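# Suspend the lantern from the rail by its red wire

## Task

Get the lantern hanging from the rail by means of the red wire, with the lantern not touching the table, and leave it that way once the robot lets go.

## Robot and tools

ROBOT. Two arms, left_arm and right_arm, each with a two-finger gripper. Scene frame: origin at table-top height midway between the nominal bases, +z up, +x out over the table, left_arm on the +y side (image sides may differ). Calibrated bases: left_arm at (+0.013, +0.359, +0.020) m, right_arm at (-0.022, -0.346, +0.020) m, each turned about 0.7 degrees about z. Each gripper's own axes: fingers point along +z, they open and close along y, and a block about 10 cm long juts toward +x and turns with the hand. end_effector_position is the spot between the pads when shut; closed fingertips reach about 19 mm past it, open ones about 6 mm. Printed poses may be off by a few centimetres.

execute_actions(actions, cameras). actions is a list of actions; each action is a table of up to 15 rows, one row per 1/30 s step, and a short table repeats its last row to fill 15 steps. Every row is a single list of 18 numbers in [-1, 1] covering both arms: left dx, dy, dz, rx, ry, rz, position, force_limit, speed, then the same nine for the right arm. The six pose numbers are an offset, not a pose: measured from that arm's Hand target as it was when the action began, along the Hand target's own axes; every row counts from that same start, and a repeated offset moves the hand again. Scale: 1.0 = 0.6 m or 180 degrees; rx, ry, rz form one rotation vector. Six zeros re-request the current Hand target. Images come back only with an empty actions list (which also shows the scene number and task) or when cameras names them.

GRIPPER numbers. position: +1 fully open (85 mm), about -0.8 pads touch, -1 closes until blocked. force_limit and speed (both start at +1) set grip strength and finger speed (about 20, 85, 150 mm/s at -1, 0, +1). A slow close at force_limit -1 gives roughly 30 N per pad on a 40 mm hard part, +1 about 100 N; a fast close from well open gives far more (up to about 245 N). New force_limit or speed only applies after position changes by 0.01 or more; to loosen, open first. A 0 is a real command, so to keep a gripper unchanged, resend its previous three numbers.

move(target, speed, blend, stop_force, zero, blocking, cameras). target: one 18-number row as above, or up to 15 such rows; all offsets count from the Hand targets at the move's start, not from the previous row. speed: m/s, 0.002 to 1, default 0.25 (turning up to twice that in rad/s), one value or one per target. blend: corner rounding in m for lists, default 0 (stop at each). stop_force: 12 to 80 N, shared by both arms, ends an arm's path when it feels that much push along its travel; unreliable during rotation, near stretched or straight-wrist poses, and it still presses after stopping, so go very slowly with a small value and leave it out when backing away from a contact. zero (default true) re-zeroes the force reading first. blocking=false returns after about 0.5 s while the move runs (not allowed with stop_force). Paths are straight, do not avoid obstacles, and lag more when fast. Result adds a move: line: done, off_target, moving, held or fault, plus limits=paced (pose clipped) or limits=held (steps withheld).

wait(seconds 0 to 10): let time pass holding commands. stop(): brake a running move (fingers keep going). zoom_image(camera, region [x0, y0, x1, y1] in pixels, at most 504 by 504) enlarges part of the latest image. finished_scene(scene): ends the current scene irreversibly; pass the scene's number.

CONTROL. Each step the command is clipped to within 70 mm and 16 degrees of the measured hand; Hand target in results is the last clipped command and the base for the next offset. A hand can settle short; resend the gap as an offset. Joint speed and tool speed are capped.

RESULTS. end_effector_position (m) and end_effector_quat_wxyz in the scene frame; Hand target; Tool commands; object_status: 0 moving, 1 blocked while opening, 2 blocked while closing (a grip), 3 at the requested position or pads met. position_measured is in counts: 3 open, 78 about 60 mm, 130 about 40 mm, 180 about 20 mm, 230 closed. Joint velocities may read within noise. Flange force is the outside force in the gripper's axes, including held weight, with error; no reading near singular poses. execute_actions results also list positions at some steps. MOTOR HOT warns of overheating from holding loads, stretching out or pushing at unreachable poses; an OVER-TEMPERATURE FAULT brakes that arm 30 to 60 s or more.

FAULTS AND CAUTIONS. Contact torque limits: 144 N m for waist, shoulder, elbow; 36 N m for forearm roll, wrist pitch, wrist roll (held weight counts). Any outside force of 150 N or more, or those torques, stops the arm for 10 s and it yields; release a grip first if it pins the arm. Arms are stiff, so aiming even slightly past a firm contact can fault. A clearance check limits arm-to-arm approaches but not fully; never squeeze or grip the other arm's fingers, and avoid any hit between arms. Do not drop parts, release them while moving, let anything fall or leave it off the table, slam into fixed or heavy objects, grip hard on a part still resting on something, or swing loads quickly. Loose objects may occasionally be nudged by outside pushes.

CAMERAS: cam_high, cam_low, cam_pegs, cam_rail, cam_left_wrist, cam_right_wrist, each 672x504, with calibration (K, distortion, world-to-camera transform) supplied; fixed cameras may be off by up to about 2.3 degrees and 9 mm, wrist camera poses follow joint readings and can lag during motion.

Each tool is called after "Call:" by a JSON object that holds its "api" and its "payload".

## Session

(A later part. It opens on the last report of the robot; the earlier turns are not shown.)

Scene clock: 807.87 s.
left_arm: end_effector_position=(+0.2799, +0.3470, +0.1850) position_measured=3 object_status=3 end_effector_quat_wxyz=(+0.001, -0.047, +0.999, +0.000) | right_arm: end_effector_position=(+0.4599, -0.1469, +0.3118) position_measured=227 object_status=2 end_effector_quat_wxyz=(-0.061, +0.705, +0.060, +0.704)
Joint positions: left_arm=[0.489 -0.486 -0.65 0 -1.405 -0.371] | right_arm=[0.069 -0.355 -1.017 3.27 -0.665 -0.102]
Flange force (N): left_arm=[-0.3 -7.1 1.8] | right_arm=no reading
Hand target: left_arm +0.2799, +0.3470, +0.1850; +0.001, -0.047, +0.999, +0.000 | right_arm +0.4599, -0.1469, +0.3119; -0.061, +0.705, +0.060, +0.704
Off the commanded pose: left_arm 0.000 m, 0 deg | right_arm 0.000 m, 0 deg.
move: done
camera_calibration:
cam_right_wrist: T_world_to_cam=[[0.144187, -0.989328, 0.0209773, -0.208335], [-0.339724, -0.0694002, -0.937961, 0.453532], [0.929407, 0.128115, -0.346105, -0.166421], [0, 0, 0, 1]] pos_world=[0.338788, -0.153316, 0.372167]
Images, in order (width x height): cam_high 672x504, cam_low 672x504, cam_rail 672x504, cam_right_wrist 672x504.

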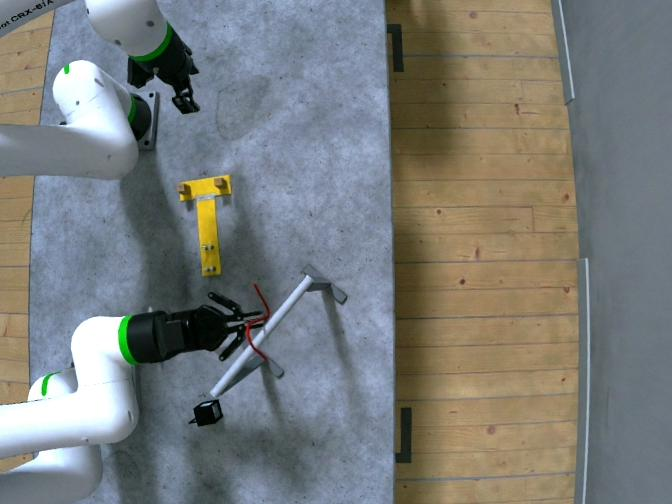

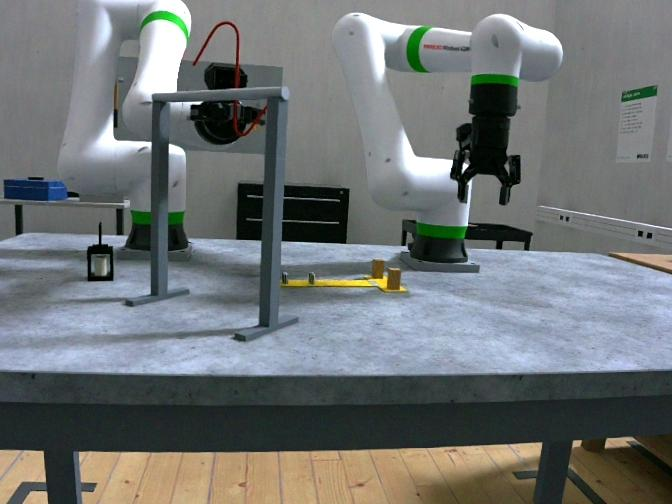

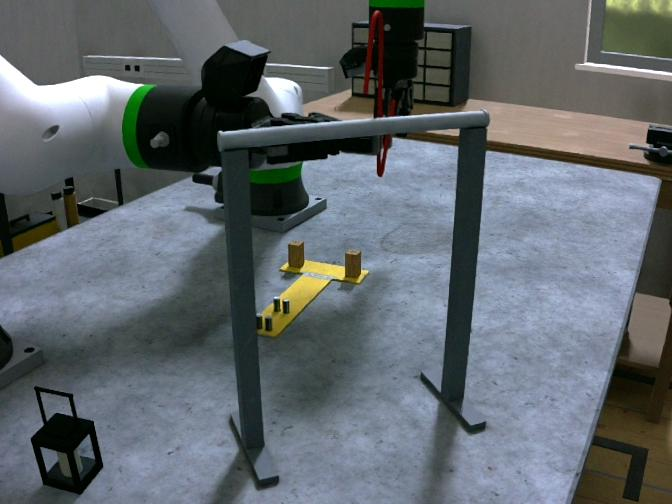

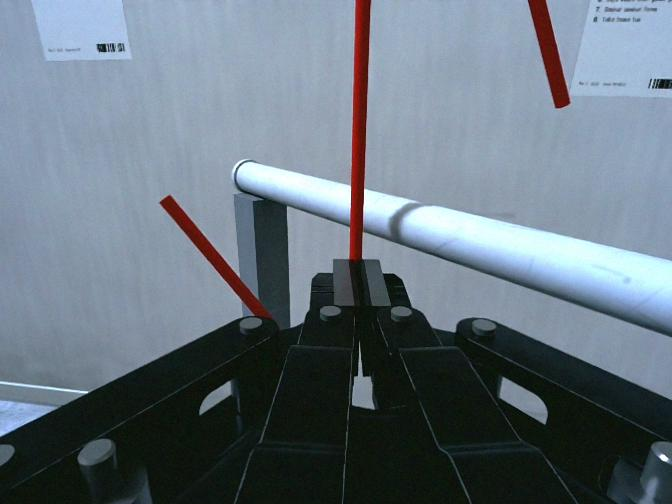

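Call:
{"api": "move", "payload": {"target": [0,0,0,0,0,0,1,0.8,-1,-0.055,0,0,0,0,0,-1,0.7,-1], "speed": 0.05, "cameras": ["cam_high","cam_low","cam_rail","cam_right_wrist"]}}

Call:
{"api": "zoom_image", "payload": {"camera": "cam_high", "region": [200, 270, 320, 390]}}

Call:
{"api": "zoom_image", "payload": {"camera": "cam_rail", "region": [280, 0, 500, 200]}}

Call:
{"api": "zoom_image", "payload": {"camera": "cam_low", "region": [130, 0, 330, 170]}}

Scene clock: 817.87 s.
left_arm: end_effector_position=(+0.2799, +0.3470, +0.1850) position_measured=3 object_status=3 end_effector_quat_wxyz=(+0.001, -0.047, +0.999, +0.000) | right_arm: end_effector_position=(+0.4599, -0.1470, +0.2789) position_measured=227 object_status=2 end_effector_quat_wxyz=(-0.061, +0.705, +0.060, +0.704)
Joint positions: left_arm=[0.489 -0.486 -0.65 0 -1.405 -0.371] | right_arm=[0.068 -0.238 -1.058 3.252 -0.823 -0.076]
Flange force (N): left_arm=[-0.2 -7.1 1.9] | right_arm=no reading
Hand target: left_arm +0.2799, +0.3470, +0.1850; +0.001, -0.047, +0.999, +0.000 | right_arm +0.4599, -0.1469, +0.2789; -0.061, +0.705, +0.060, +0.704
Off the commanded pose: left_arm 0.000 m, 0 deg | right_arm 0.000 m, 0 deg.
move: done
camera_calibration:
cam_right_wrist: T_world_to_cam=[[0.144083, -0.989342, 0.0210294, -0.20763], [-0.33961, -0.0693972, -0.938003, 0.422649], [0.929465, 0.128008, -0.345989, -0.177884], [0, 0, 0, 1]] pos_world=[0.338788, -0.153315, 0.339266]
Images, in order (width x height): cam_high 672x504, cam_low 672x504, cam_rail 672x504, cam_right_wrist 672x504.

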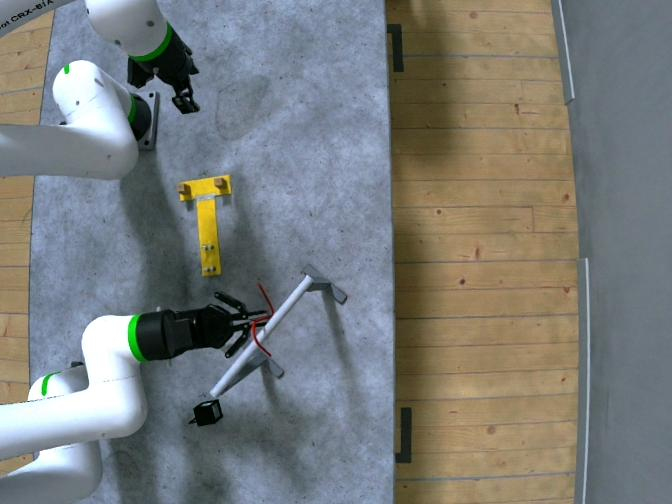

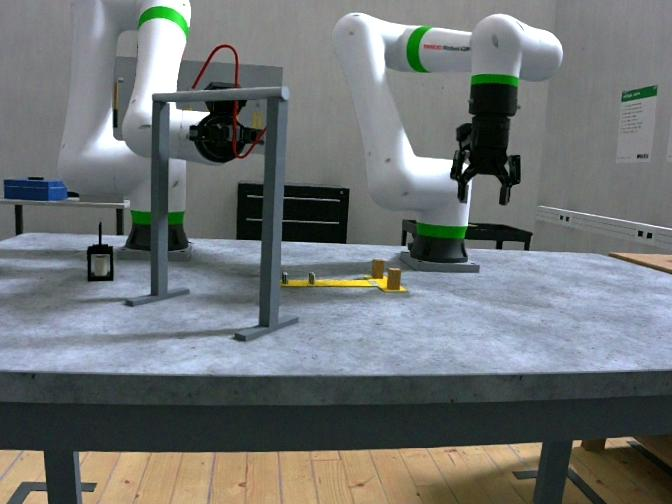

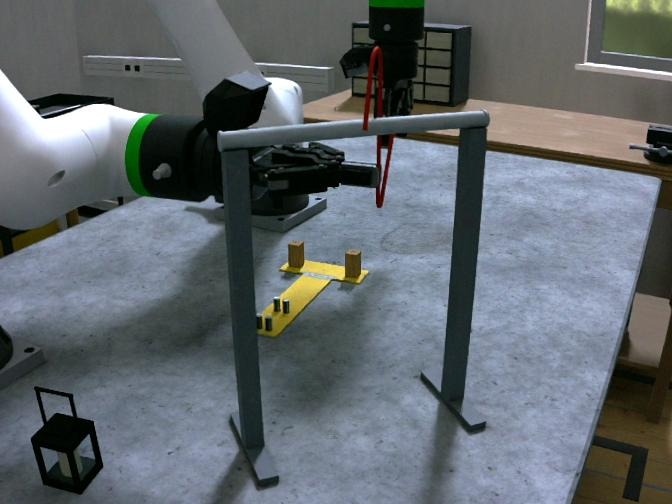

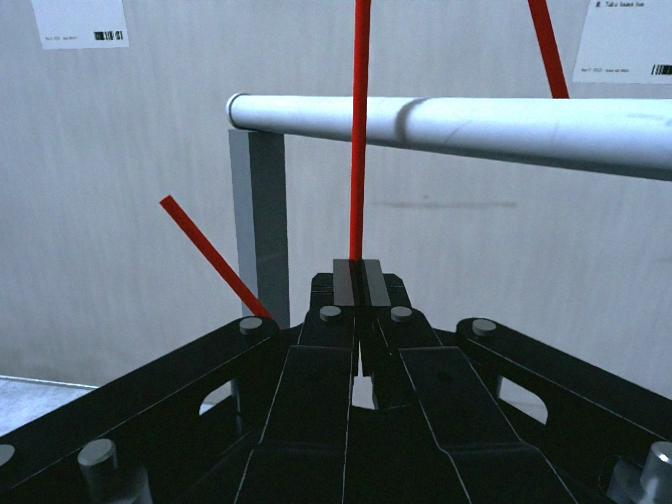

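Scaled by 4.200 from the camera's 672x504 image, which has a finer 960x720 frame.

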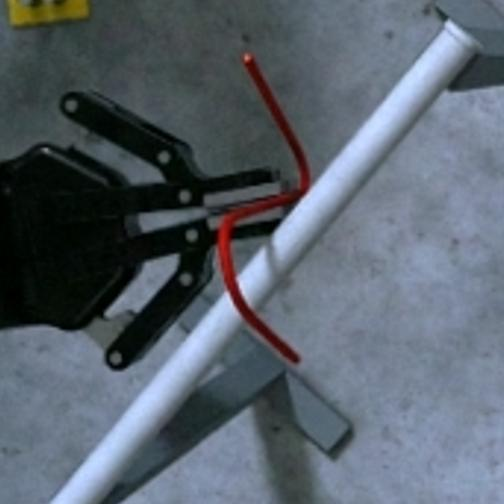

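Scaled by 2.291 from the camera's 672x504 image, which has a finer 960x720 frame.

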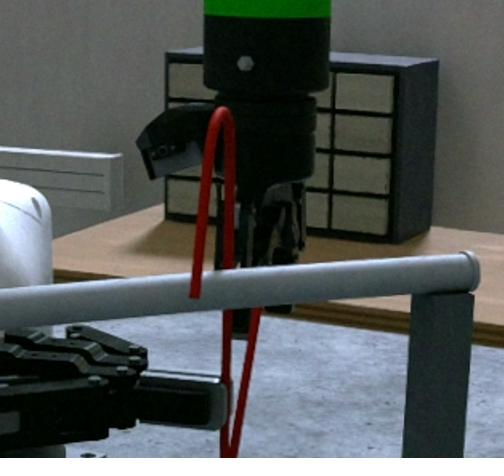

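Scaled by 2.520 from the camera's 672x504 image, which has a finer 960x720 frame.

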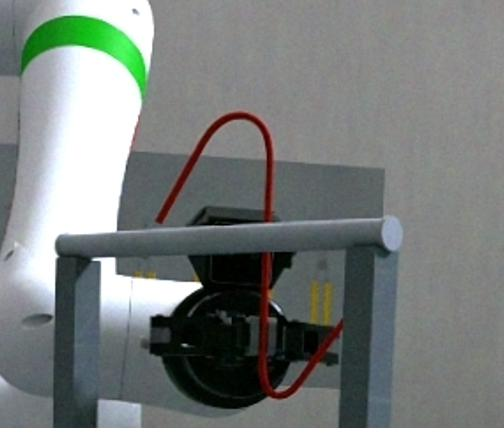

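Call:
{"api": "move", "payload": {"target": [0,0,0,0,0,0,1,0.8,-1,-0.05,0,0,0,0,0,-1,0.7,-1], "speed": 0.03, "cameras": ["cam_high","cam_low","cam_rail","cam_right_wrist"]}}

Call:
{"api": "zoom_image", "payload": {"camera": "cam_high", "region": [200, 270, 320, 390]}}

Call:
{"api": "zoom_image", "payload": {"camera": "cam_rail", "region": [280, 20, 500, 220]}}

Call:
{"api": "zoom_image", "payload": {"camera": "cam_low", "region": [130, 0, 330, 170]}}

Scene clock: 823.67 s.
left_arm: end_effector_position=(+0.2799, +0.3470, +0.1850) position_measured=3 object_status=3 end_effector_quat_wxyz=(+0.001, -0.047, +0.999, +0.000) | right_arm: end_effector_position=(+0.4599, -0.1470, +0.2489) position_measured=227 object_status=2 end_effector_quat_wxyz=(-0.061, +0.705, +0.060, +0.704)
Joint positions: left_arm=[0.489 -0.486 -0.65 0 -1.405 -0.371] | right_arm=[0.067 -0.108 -1.085 3.24 -0.979 -0.056]
Flange force (N): left_arm=[0.1 -7.1 1.7] | right_arm=no reading
Hand target: left_arm +0.2799, +0.3470, +0.1850; +0.001, -0.047, +0.999, +0.000 | right_arm +0.4599, -0.1469, +0.2489; -0.061, +0.705, +0.060, +0.704
Off the commanded pose: left_arm 0.000 m, 0 deg | right_arm 0.000 m, 0 deg.
move: done
camera_calibration:
cam_right_wrist: T_world_to_cam=[[0.143958, -0.989362, 0.0209713, -0.207039], [-0.339632, -0.0693009, -0.938002, 0.394524], [0.929476, 0.12791, -0.345995, -0.188268], [0, 0, 0, 1]] pos_world=[0.338789, -0.153415, 0.309267]
Images, in order (width x height): cam_high 672x504, cam_low 672x504, cam_rail 672x504, cam_right_wrist 672x504.

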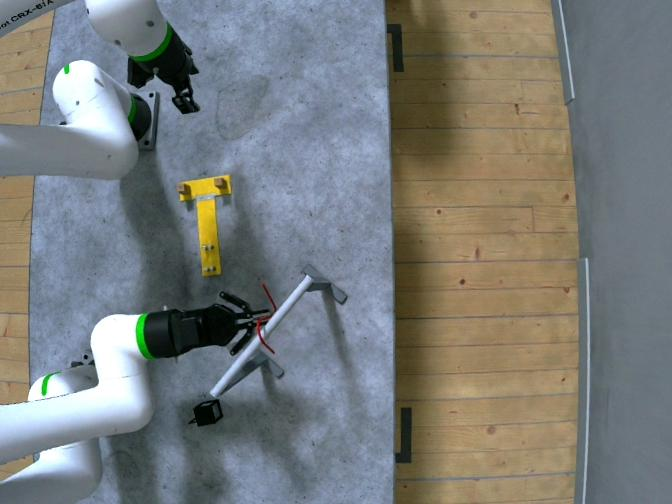

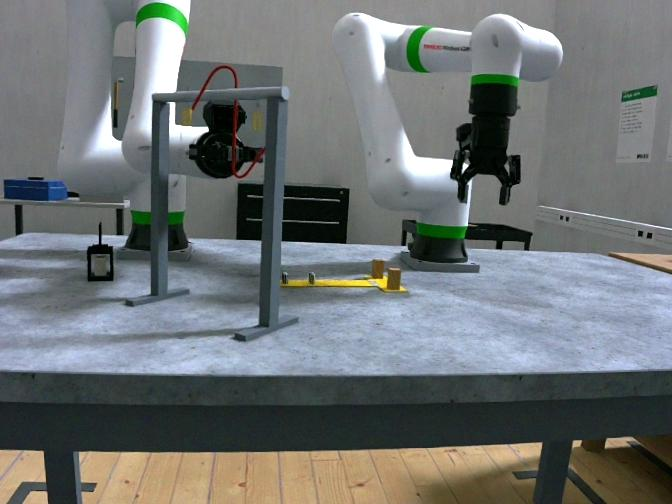

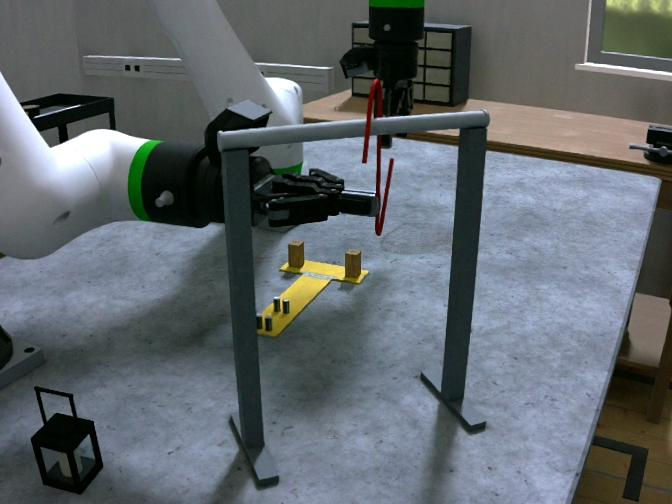

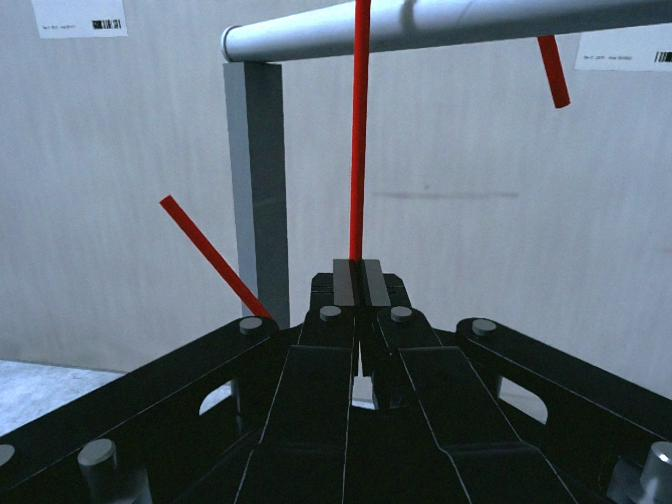

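Scaled by 4.200 from the camera's 672x504 image, which has a finer 960x720 frame.

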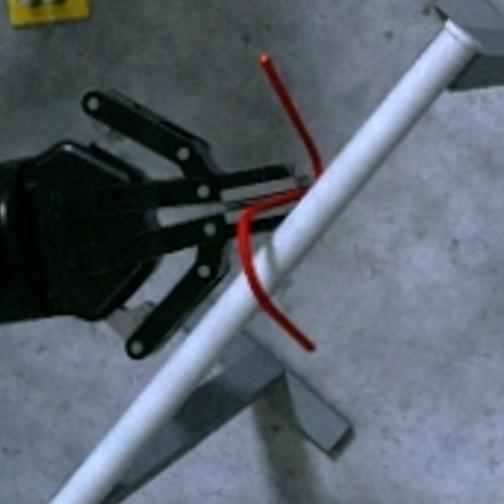

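Scaled by 2.291 from the camera's 672x504 image, which has a finer 960x720 frame.

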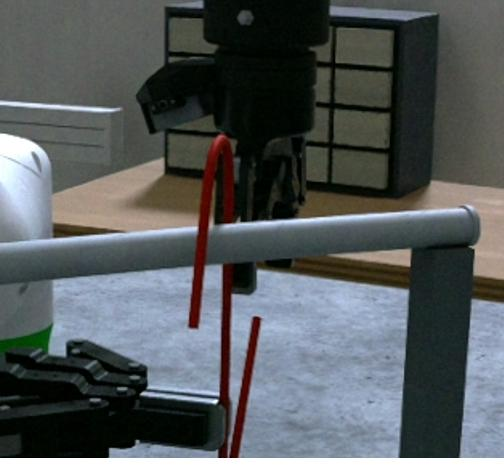

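Scaled by 2.520 from the camera's 672x504 image, which has a finer 960x720 frame.

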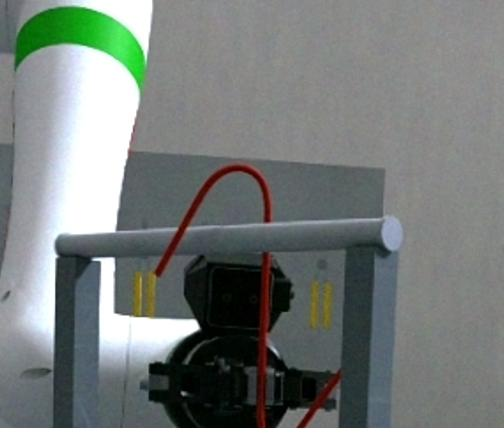

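Call:
{"api": "move", "payload": {"target": [0,0,0,0,0,0,1,0.8,-1,-0.037,0,0,0,0,0,-1,0.7,-1], "speed": 0.02, "cameras": ["cam_high","cam_low","cam_rail","cam_right_wrist"]}}

Call:
{"api": "zoom_image", "payload": {"camera": "cam_high", "region": [200, 270, 320, 390]}}

Call:
{"api": "zoom_image", "payload": {"camera": "cam_rail", "region": [280, 40, 500, 240]}}

Call:
{"api": "zoom_image", "payload": {"camera": "cam_low", "region": [130, 30, 330, 200]}}

Scene clock: 830.73 s.
left_arm: end_effector_position=(+0.2799, +0.3470, +0.1850) position_measured=3 object_status=3 end_effector_quat_wxyz=(+0.001, -0.047, +0.999, +0.000) | right_arm: end_effector_position=(+0.4599, -0.1469, +0.2267) position_measured=227 object_status=2 end_effector_quat_wxyz=(-0.061, +0.705, +0.060, +0.704)
Joint positions: left_arm=[0.489 -0.486 -0.65 0 -1.405 -0.371] | right_arm=[0.067 0.001 -1.096 3.233 -1.098 -0.043]
Flange force (N): left_arm=[-0.4 -7.5 2.1] | right_arm=no reading
Hand target: left_arm +0.2799, +0.3470, +0.1850; +0.001, -0.047, +0.999, +0.000 | right_arm +0.4599, -0.1469, +0.2267; -0.061, +0.705, +0.060, +0.704
Off the commanded pose: left_arm 0.000 m, 0 deg | right_arm 0.000 m, 0 deg.
move: done
camera_calibration:
cam_right_wrist: T_world_to_cam=[[0.144083, -0.989342, 0.0210294, -0.206532], [-0.33961, -0.0693972, -0.938003, 0.373685], [0.929465, 0.128008, -0.345989, -0.195945], [0, 0, 0, 1]] pos_world=[0.338788, -0.153315, 0.287066]
Images, in order (width x height): cam_high 672x504, cam_low 672x504, cam_rail 672x504, cam_right_wrist 672x504.

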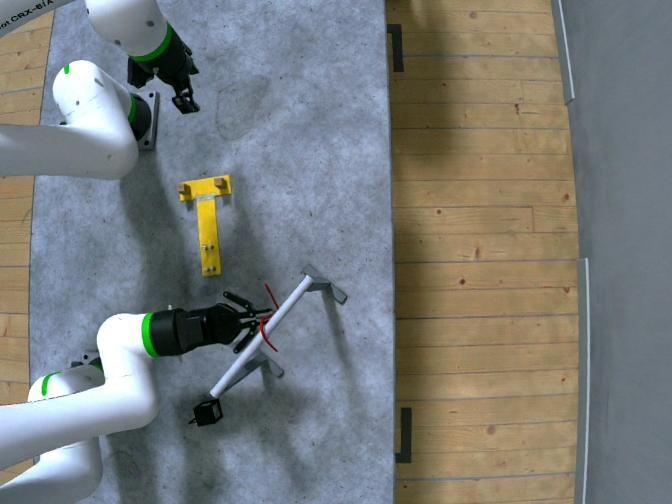

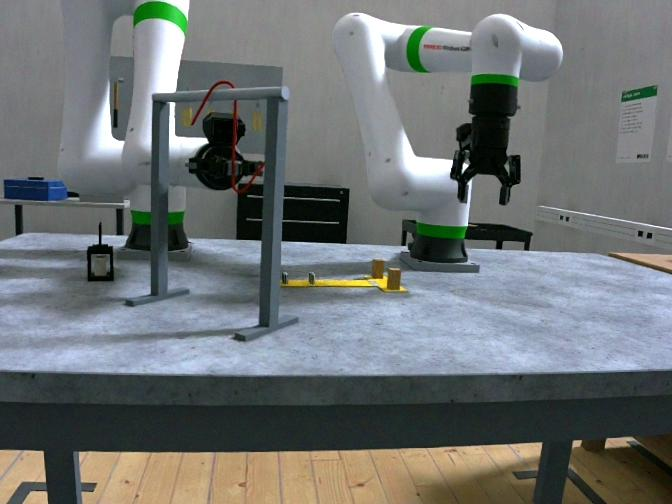

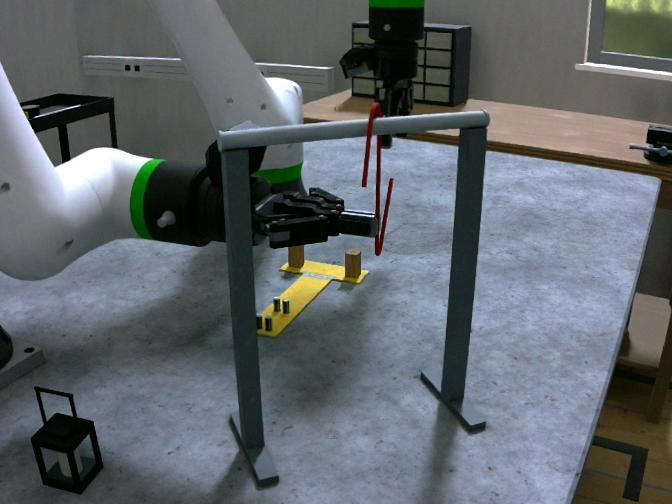

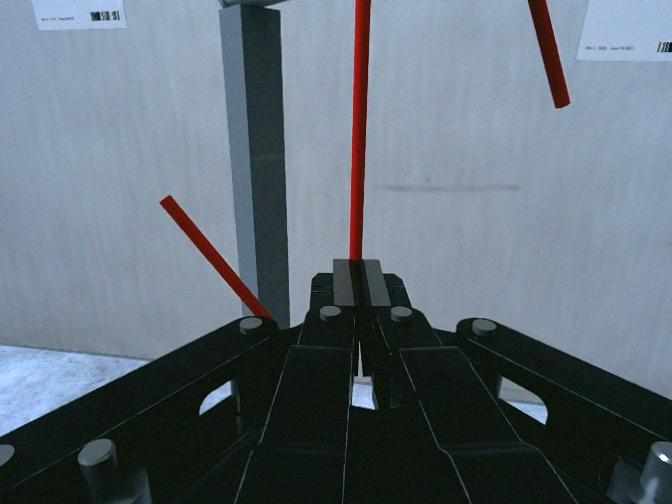

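Scaled by 4.200 from the camera's 672x504 image, which has a finer 960x720 frame.

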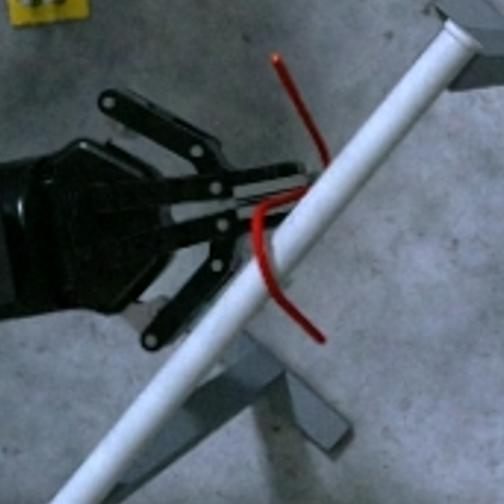

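Scaled by 2.291 from the camera's 672x504 image, which has a finer 960x720 frame.

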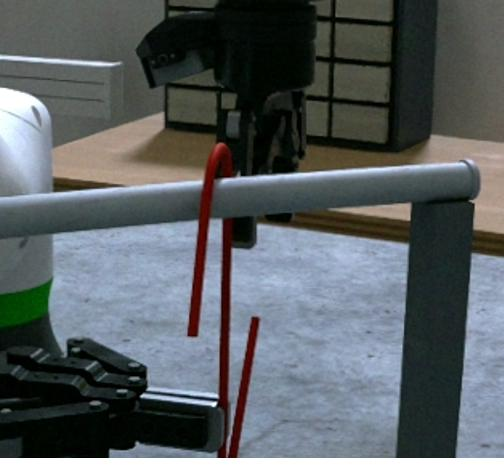

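Scaled by 2.520 from the camera's 672x504 image, which has a finer 960x720 frame.

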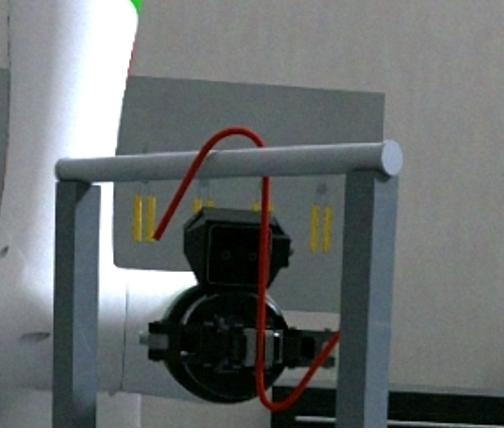

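Call:
{"api": "move", "payload": {"target": [0,0,0,0,0,0,1,0.8,-1,-0.0167,0,0,0,0,0,-1,0.7,-1], "speed": 0.02, "cameras": ["cam_high","cam_low","cam_rail"]}}

Call:
{"api": "zoom_image", "payload": {"camera": "cam_low", "region": [130, 30, 330, 200]}}

Call:
{"api": "zoom_image", "payload": {"camera": "cam_rail", "region": [280, 60, 500, 280]}}

Scene clock: 837.90 s.
left_arm: end_effector_position=(+0.2799, +0.3470, +0.1850) position_measured=3 object_status=3 end_effector_quat_wxyz=(+0.001, -0.047, +0.999, +0.000) | right_arm: end_effector_position=(+0.4598, -0.1469, +0.2167) position_measured=227 object_status=2 end_effector_quat_wxyz=(-0.061, +0.705, +0.060, +0.704)
Joint positions: left_arm=[0.489 -0.486 -0.65 0 -1.405 -0.371] | right_arm=[0.067 0.053 -1.099 3.231 -1.153 -0.037]
Flange force (N): left_arm=[0.4 -6.9 2.0] | right_arm=no reading
Hand target: left_arm +0.2799, +0.3470, +0.1850; +0.001, -0.047, +0.999, +0.000 | right_arm +0.4598, -0.1469, +0.2167; -0.061, +0.705, +0.060, +0.704
Off the commanded pose: left_arm 0.000 m, 0 deg | right_arm 0.000 m, 0 deg.
move: done
Images, in order (width x height): cam_high 672x504, cam_low 672x504, cam_rail 672x504.

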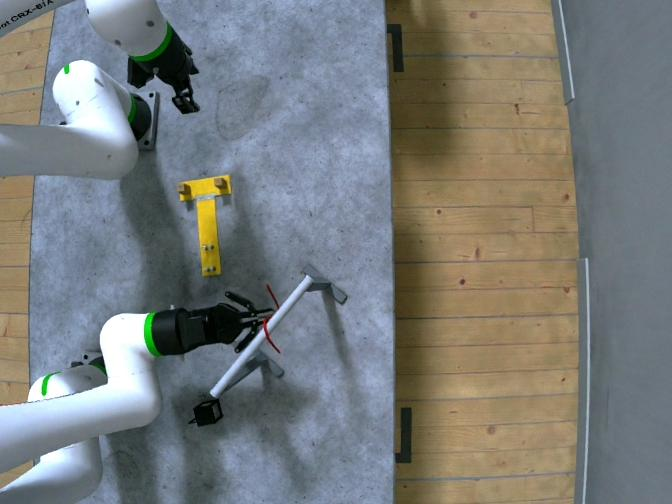

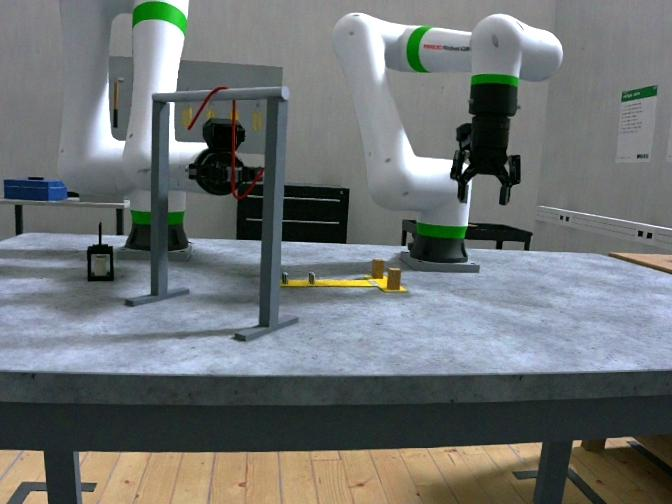

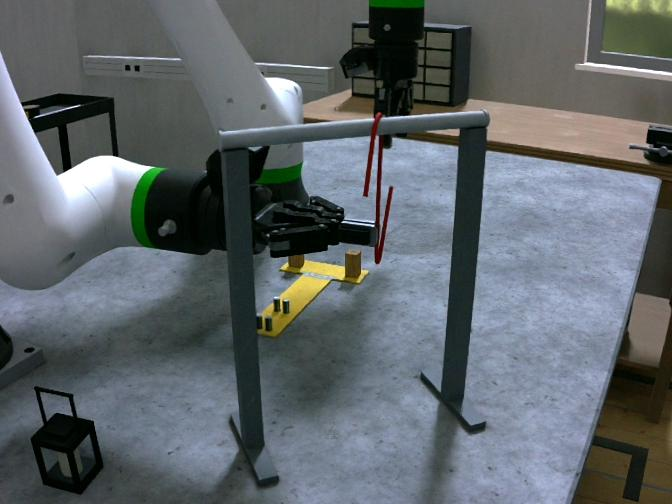

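Scaled by 2.520 from the camera's 672x504 image, which has a finer 960x720 frame.

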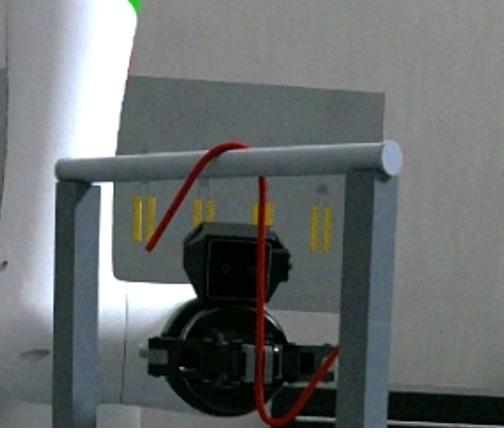

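Scaled by 2.291 from the camera's 672x504 image, which has a finer 960x720 frame.

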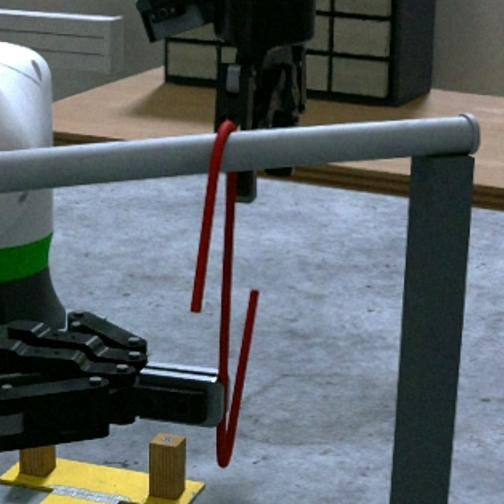

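Call:
{"api": "move", "payload": {"target": [[0,0,0,0,0,0,1,0.8,-1,-0.006,0,0,0,0,0,-1,0.7,-1],[0,0,0,0,0,0,1,0.8,-1,-0.006,0,0,0,0,0,-0.55,0.7,-1]], "speed": 0.02}}

Call:
{"api": "move", "payload": {"target": [0,0,0,0,0,0,1,0.8,-1,0,0,-0.15,0,0,0,-0.55,0.7,-1], "speed": 0.03, "cameras": ["cam_high","cam_low","cam_rail","cam_right_wrist"]}}

Call:
{"api": "zoom_image", "payload": {"camera": "cam_low", "region": [130, 30, 330, 230]}}

Call:
{"api": "zoom_image", "payload": {"camera": "cam_rail", "region": [10, 300, 210, 500]}}

Call:
{"api": "zoom_image", "payload": {"camera": "cam_high", "region": [150, 280, 320, 450]}}

Scene clock: 848.90 s.
left_arm: end_effector_position=(+0.2799, +0.3470, +0.1850) position_measured=3 object_status=3 end_effector_quat_wxyz=(+0.001, -0.047, +0.999, +0.000) | right_arm: end_effector_position=(+0.4598, -0.1469, +0.2130) position_measured=199 object_status=0 end_effector_quat_wxyz=(-0.061, +0.705, +0.060, +0.704)
Joint positions: left_arm=[0.489 -0.486 -0.65 0 -1.405 -0.371] | right_arm=[0.067 0.072 -1.1 3.23 -1.172 -0.035]
Flange force (N): left_arm=[-0.1 -6.8 1.9] | right_arm=[-2.0 -0.4 -1.1]
Hand target: left_arm +0.2799, +0.3470, +0.1850; +0.001, -0.047, +0.999, +0.000 | right_arm +0.4598, -0.1469, +0.2131; -0.061, +0.705, +0.060, +0.704
Off the commanded pose: left_arm 0.000 m, 0 deg | right_arm 0.000 m, 0 deg.
move: done

Scene clock: 852.37 s.
left_arm: end_effector_position=(+0.2799, +0.3470, +0.1850) position_measured=3 object_status=3 end_effector_quat_wxyz=(+0.001, -0.047, +0.999, +0.000) | right_arm: end_effector_position=(+0.4150, -0.1425, +0.2135) position_measured=199 object_status=3 end_effector_quat_wxyz=(-0.075, +0.714, +0.076, +0.692)
Joint positions: left_arm=[0.489 -0.486 -0.65 0 -1.405 -0.371] | right_arm=[0.043 -0.107 -1.185 3.312 -1.052 -0.082]
Flange force (N): left_arm=[0.1 -7.2 1.7] | right_arm=no reading
Hand target: left_arm +0.2799, +0.3470, +0.1850; +0.001, -0.047, +0.999, +0.000 | right_arm +0.3712, -0.1622, +0.2131; -0.061, +0.705, +0.060, +0.704
Off the commanded pose: left_arm 0.000 m, 0 deg | right_arm 0.048 m, 3 deg.
joint sent to its limit (right arm) — joint 3 (elbow), lower limit, where the elbow is as bent as it goes. The joint targets are off in position and orientation.
move: off_target (right_arm)
camera_calibration:
cam_right_wrist: T_world_to_cam=[[0.186755, -0.982177, 0.0212089, -0.21212], [-0.364527, -0.0893279, -0.926898, 0.351547], [0.912273, 0.165372, -0.374713, -0.140733], [0, 0, 0, 1]] pos_world=[0.29615, -0.153663, 0.277613]
Images, in order (width x height): cam_high 672x504, cam_low 672x504, cam_rail 672x504, cam_right_wrist 672x504.

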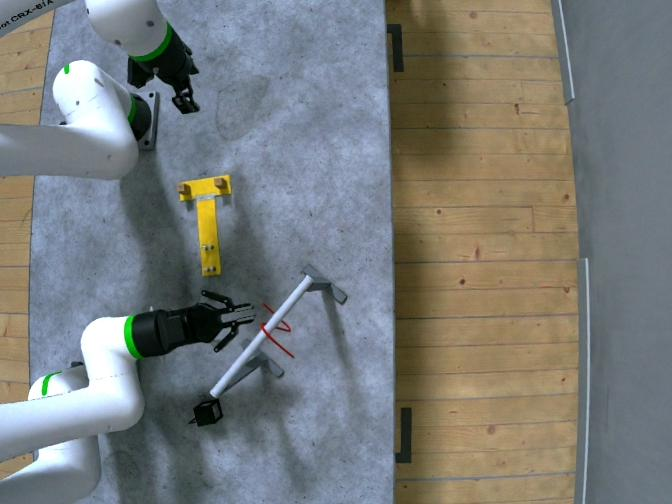

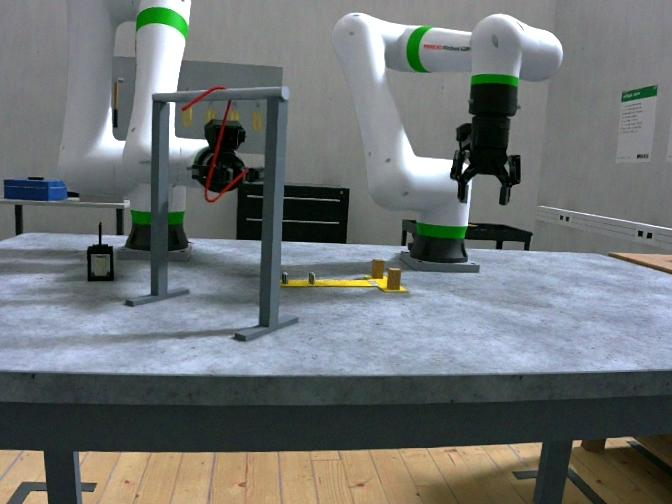

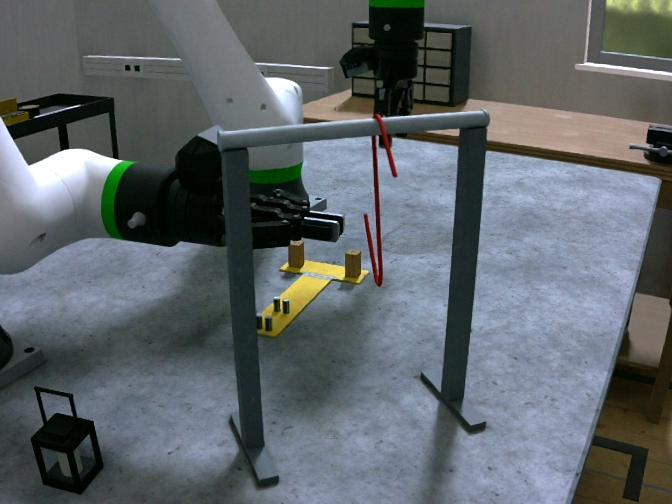

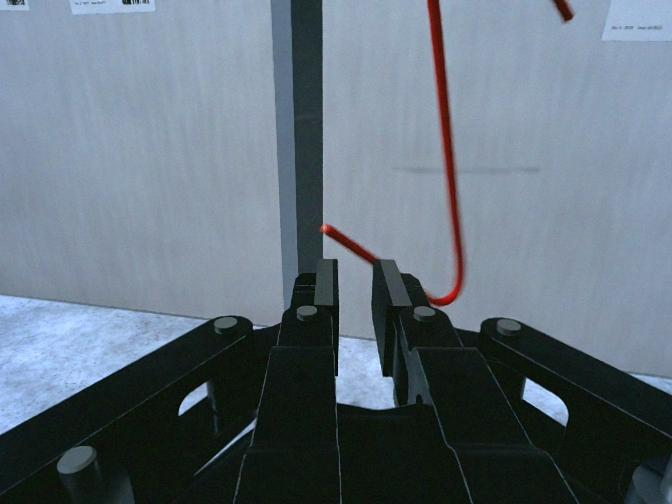

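Scaled by 2.520 from the camera's 672x504 image, which has a finer 960x720 frame.

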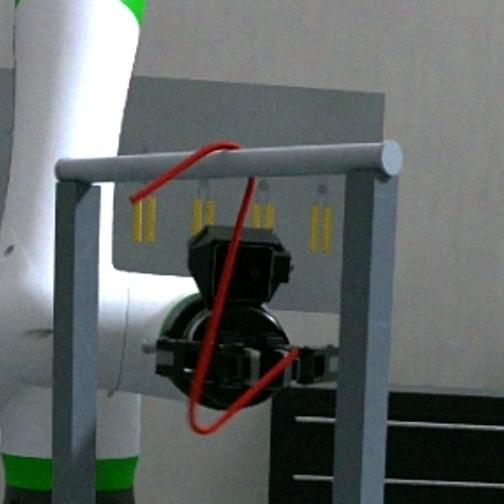

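Scaled by 2.520 from the camera's 672x504 image, which has a finer 960x720 frame.

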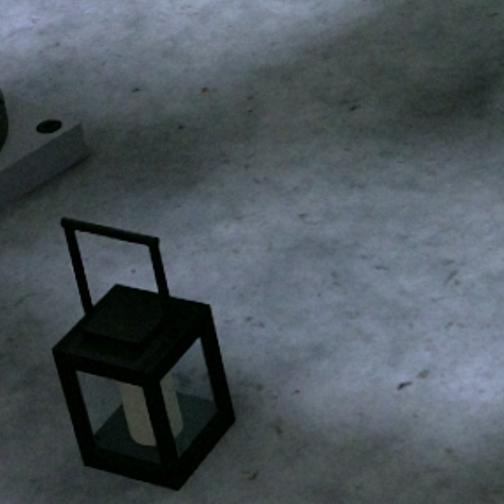

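Scaled by 2.965 from the camera's 672x504 image, which has a finer 960x720 frame.

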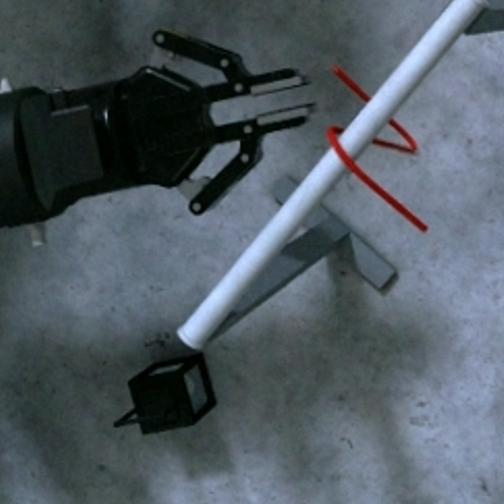

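Call:
{"api": "move", "payload": {"target": [[0,0,0,0,0,0,1,0.8,-1,0.3,0,-0.05,0,0,0,-0.55,0.7,-1],[0,0,0,0,0,0,1,0.8,-1,0.28,0.35,-0.3,0.24,-0.036,0.022,-0.55,0.7,-1],[0,0,0,0,0,0,1,0.8,-1,0.223,0.69,-0.474,0.479,-0.072,0.045,-0.55,0.7,-1]], "blend": 0.05, "cameras": ["cam_high","cam_low","cam_rail","cam_left_wrist"]}}

Scene clock: 899.50 s.
left_arm: end_effector_position=(+0.2799, +0.3470, +0.1850) position_measured=3 object_status=3 end_effector_quat_wxyz=(+0.001, -0.047, +0.999, +0.000) | right_arm: end_effector_position=(+0.1616, -0.6187, +0.3468) position_measured=199 object_status=3 end_effector_quat_wxyz=(+0.563, -0.543, -0.484, -0.391)
Joint positions: left_arm=[0.489 -0.486 -0.65 0 -1.405 -0.371] | right_arm=[-1.441 0.569 0.106 3.078 2.617 2.849]
Flange force (N): left_arm=[0.1 -7.1 2.2] | right_arm=[-2.4 1.0 1.6]
Hand target: left_arm +0.2799, +0.3470, +0.1850; +0.001, -0.047, +0.999, +0.000 | right_arm +0.1616, -0.6187, +0.3468; +0.563, -0.543, -0.484, -0.391
Off the commanded pose: left_arm 0.000 m, 0 deg | right_arm 0.000 m, 0 deg.
move: done; limits=paced
camera_calibration:
cam_left_wrist: T_world_to_cam=[[-0.0829368, 0.996282, 0.0233203, -0.323261], [0.931714, 0.0692162, 0.356537, -0.335856], [0.353597, 0.0512979, -0.93399, 0.184304], [0, 0, 0, 1]] pos_world=[0.220942, 0.335851, 0.299421]
Images, in order (width x height): cam_high 672x504, cam_low 672x504, cam_rail 672x504, cam_left_wrist 672x504.

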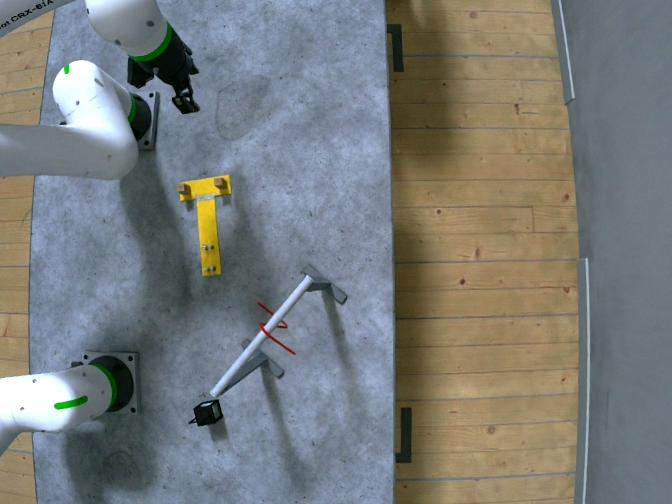

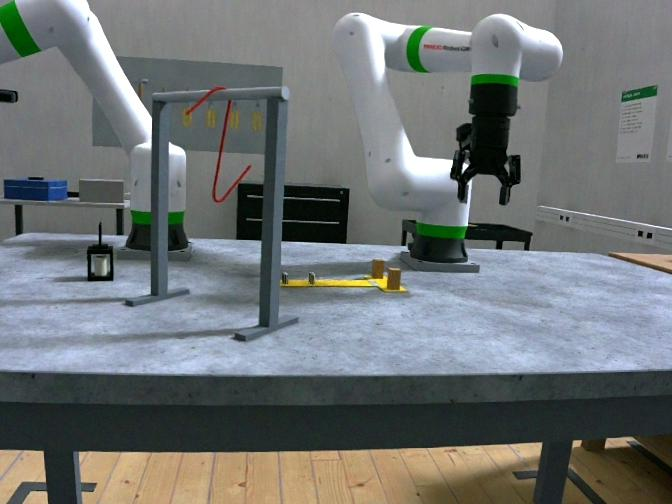

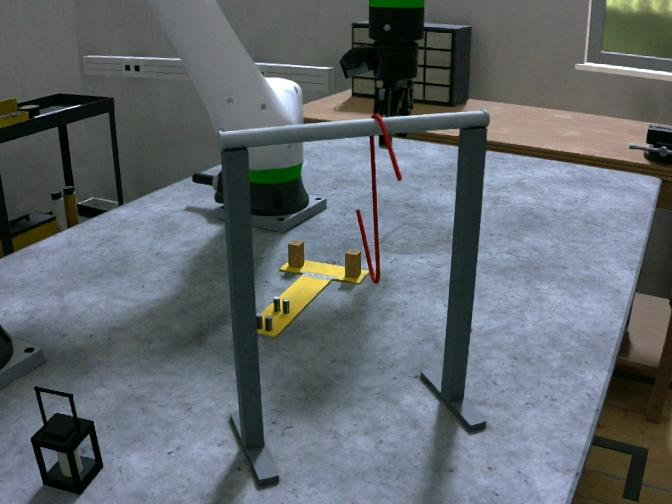

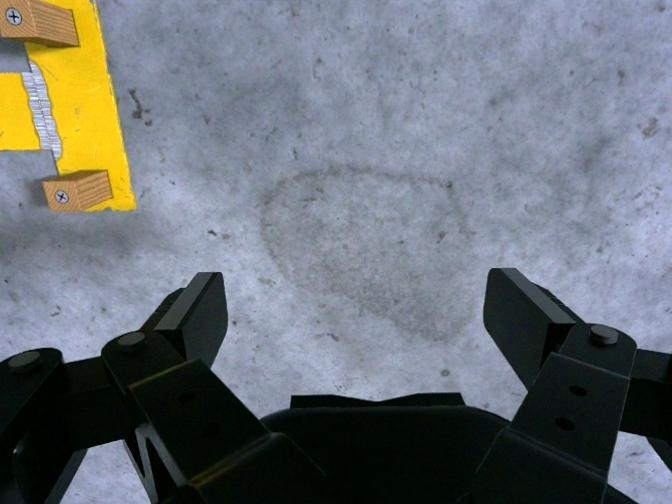

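Call:
{"api": "move", "payload": {"target": [[0.1,-0.4,-0.05,0.135,0.116,-0.249,1,0.8,-1,0,0,0,0,0,0,-0.55,0.7,-1],[0.18,-1,0.07,0.270,0.232,-0.498,1,0.8,-1,0,0,0,0,0,0,-0.55,0.7,-1]], "blend": 0.05, "cameras": ["cam_high","cam_low","cam_rail","cam_left_wrist"]}}

Scene clock: 926.80 s.
left_arm: end_effector_position=(+0.2288, -0.2603, +0.1422) position_measured=3 object_status=3 end_effector_quat_wxyz=(+0.321, +0.680, -0.554, +0.359) | right_arm: end_effector_position=(+0.1616, -0.6187, +0.3468) position_measured=199 object_status=3 end_effector_quat_wxyz=(+0.563, -0.543, -0.484, -0.391)
Joint positions: left_arm=[-1.42 0.168 -0.55 3.313 -0.153 -0.106] | right_arm=[-1.441 0.569 0.106 3.078 2.617 2.849]
Flange force (N): left_arm=no reading | right_arm=[-2.8 1.5 2.7]
Hand target: left_arm +0.2282, -0.2604, +0.1423; +0.293, +0.693, -0.541, +0.376 | right_arm +0.1616, -0.6187, +0.3468; +0.563, -0.543, -0.484, -0.391
Off the commanded pose: left_arm 0.001 m, 4 deg | right_arm 0.000 m, 0 deg.
joint sent to its limit (left arm) — joint 4 (forearm roll), upper limit. The joint targets are off in orientation, not in position.
move: off_target (left_arm)
camera_calibration:
cam_left_wrist: T_world_to_cam=[[-0.9867, -0.156753, 0.043023, 0.182412], [-0.151093, 0.786839, -0.598377, 0.339446], [0.0599452, -0.59692, -0.800059, 0.0729791], [0, 0, 0, 1]] pos_world=[0.226899, -0.194933, 0.253656]
Images, in order (width x height): cam_high 672x504, cam_low 672x504, cam_rail 672x504, cam_left_wrist 672x504.

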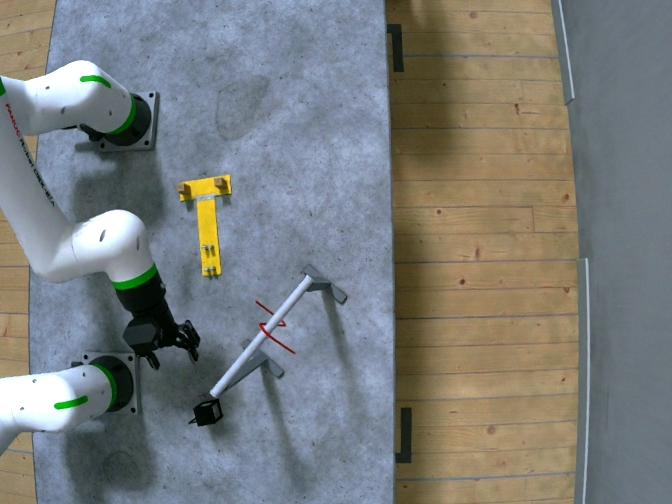

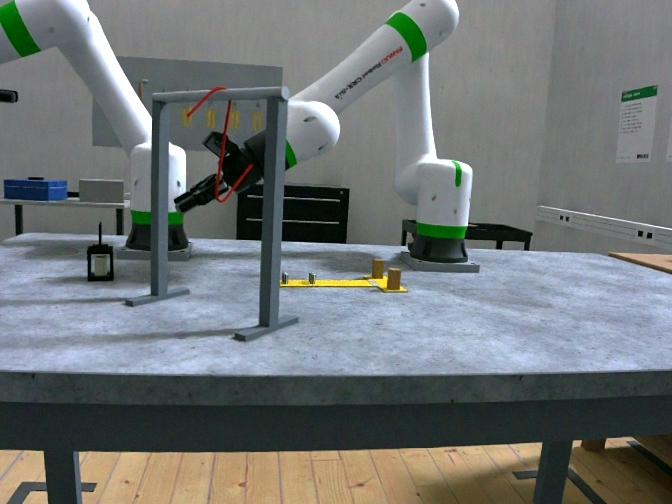

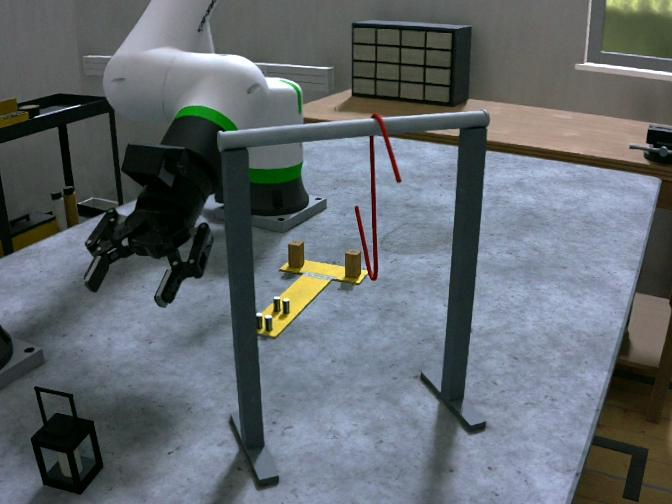

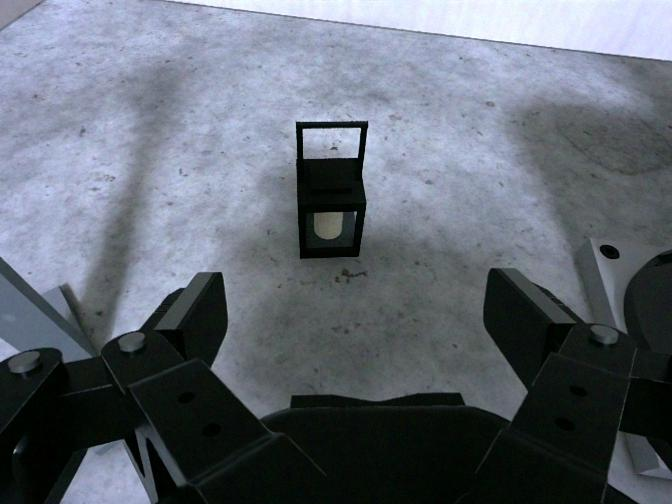

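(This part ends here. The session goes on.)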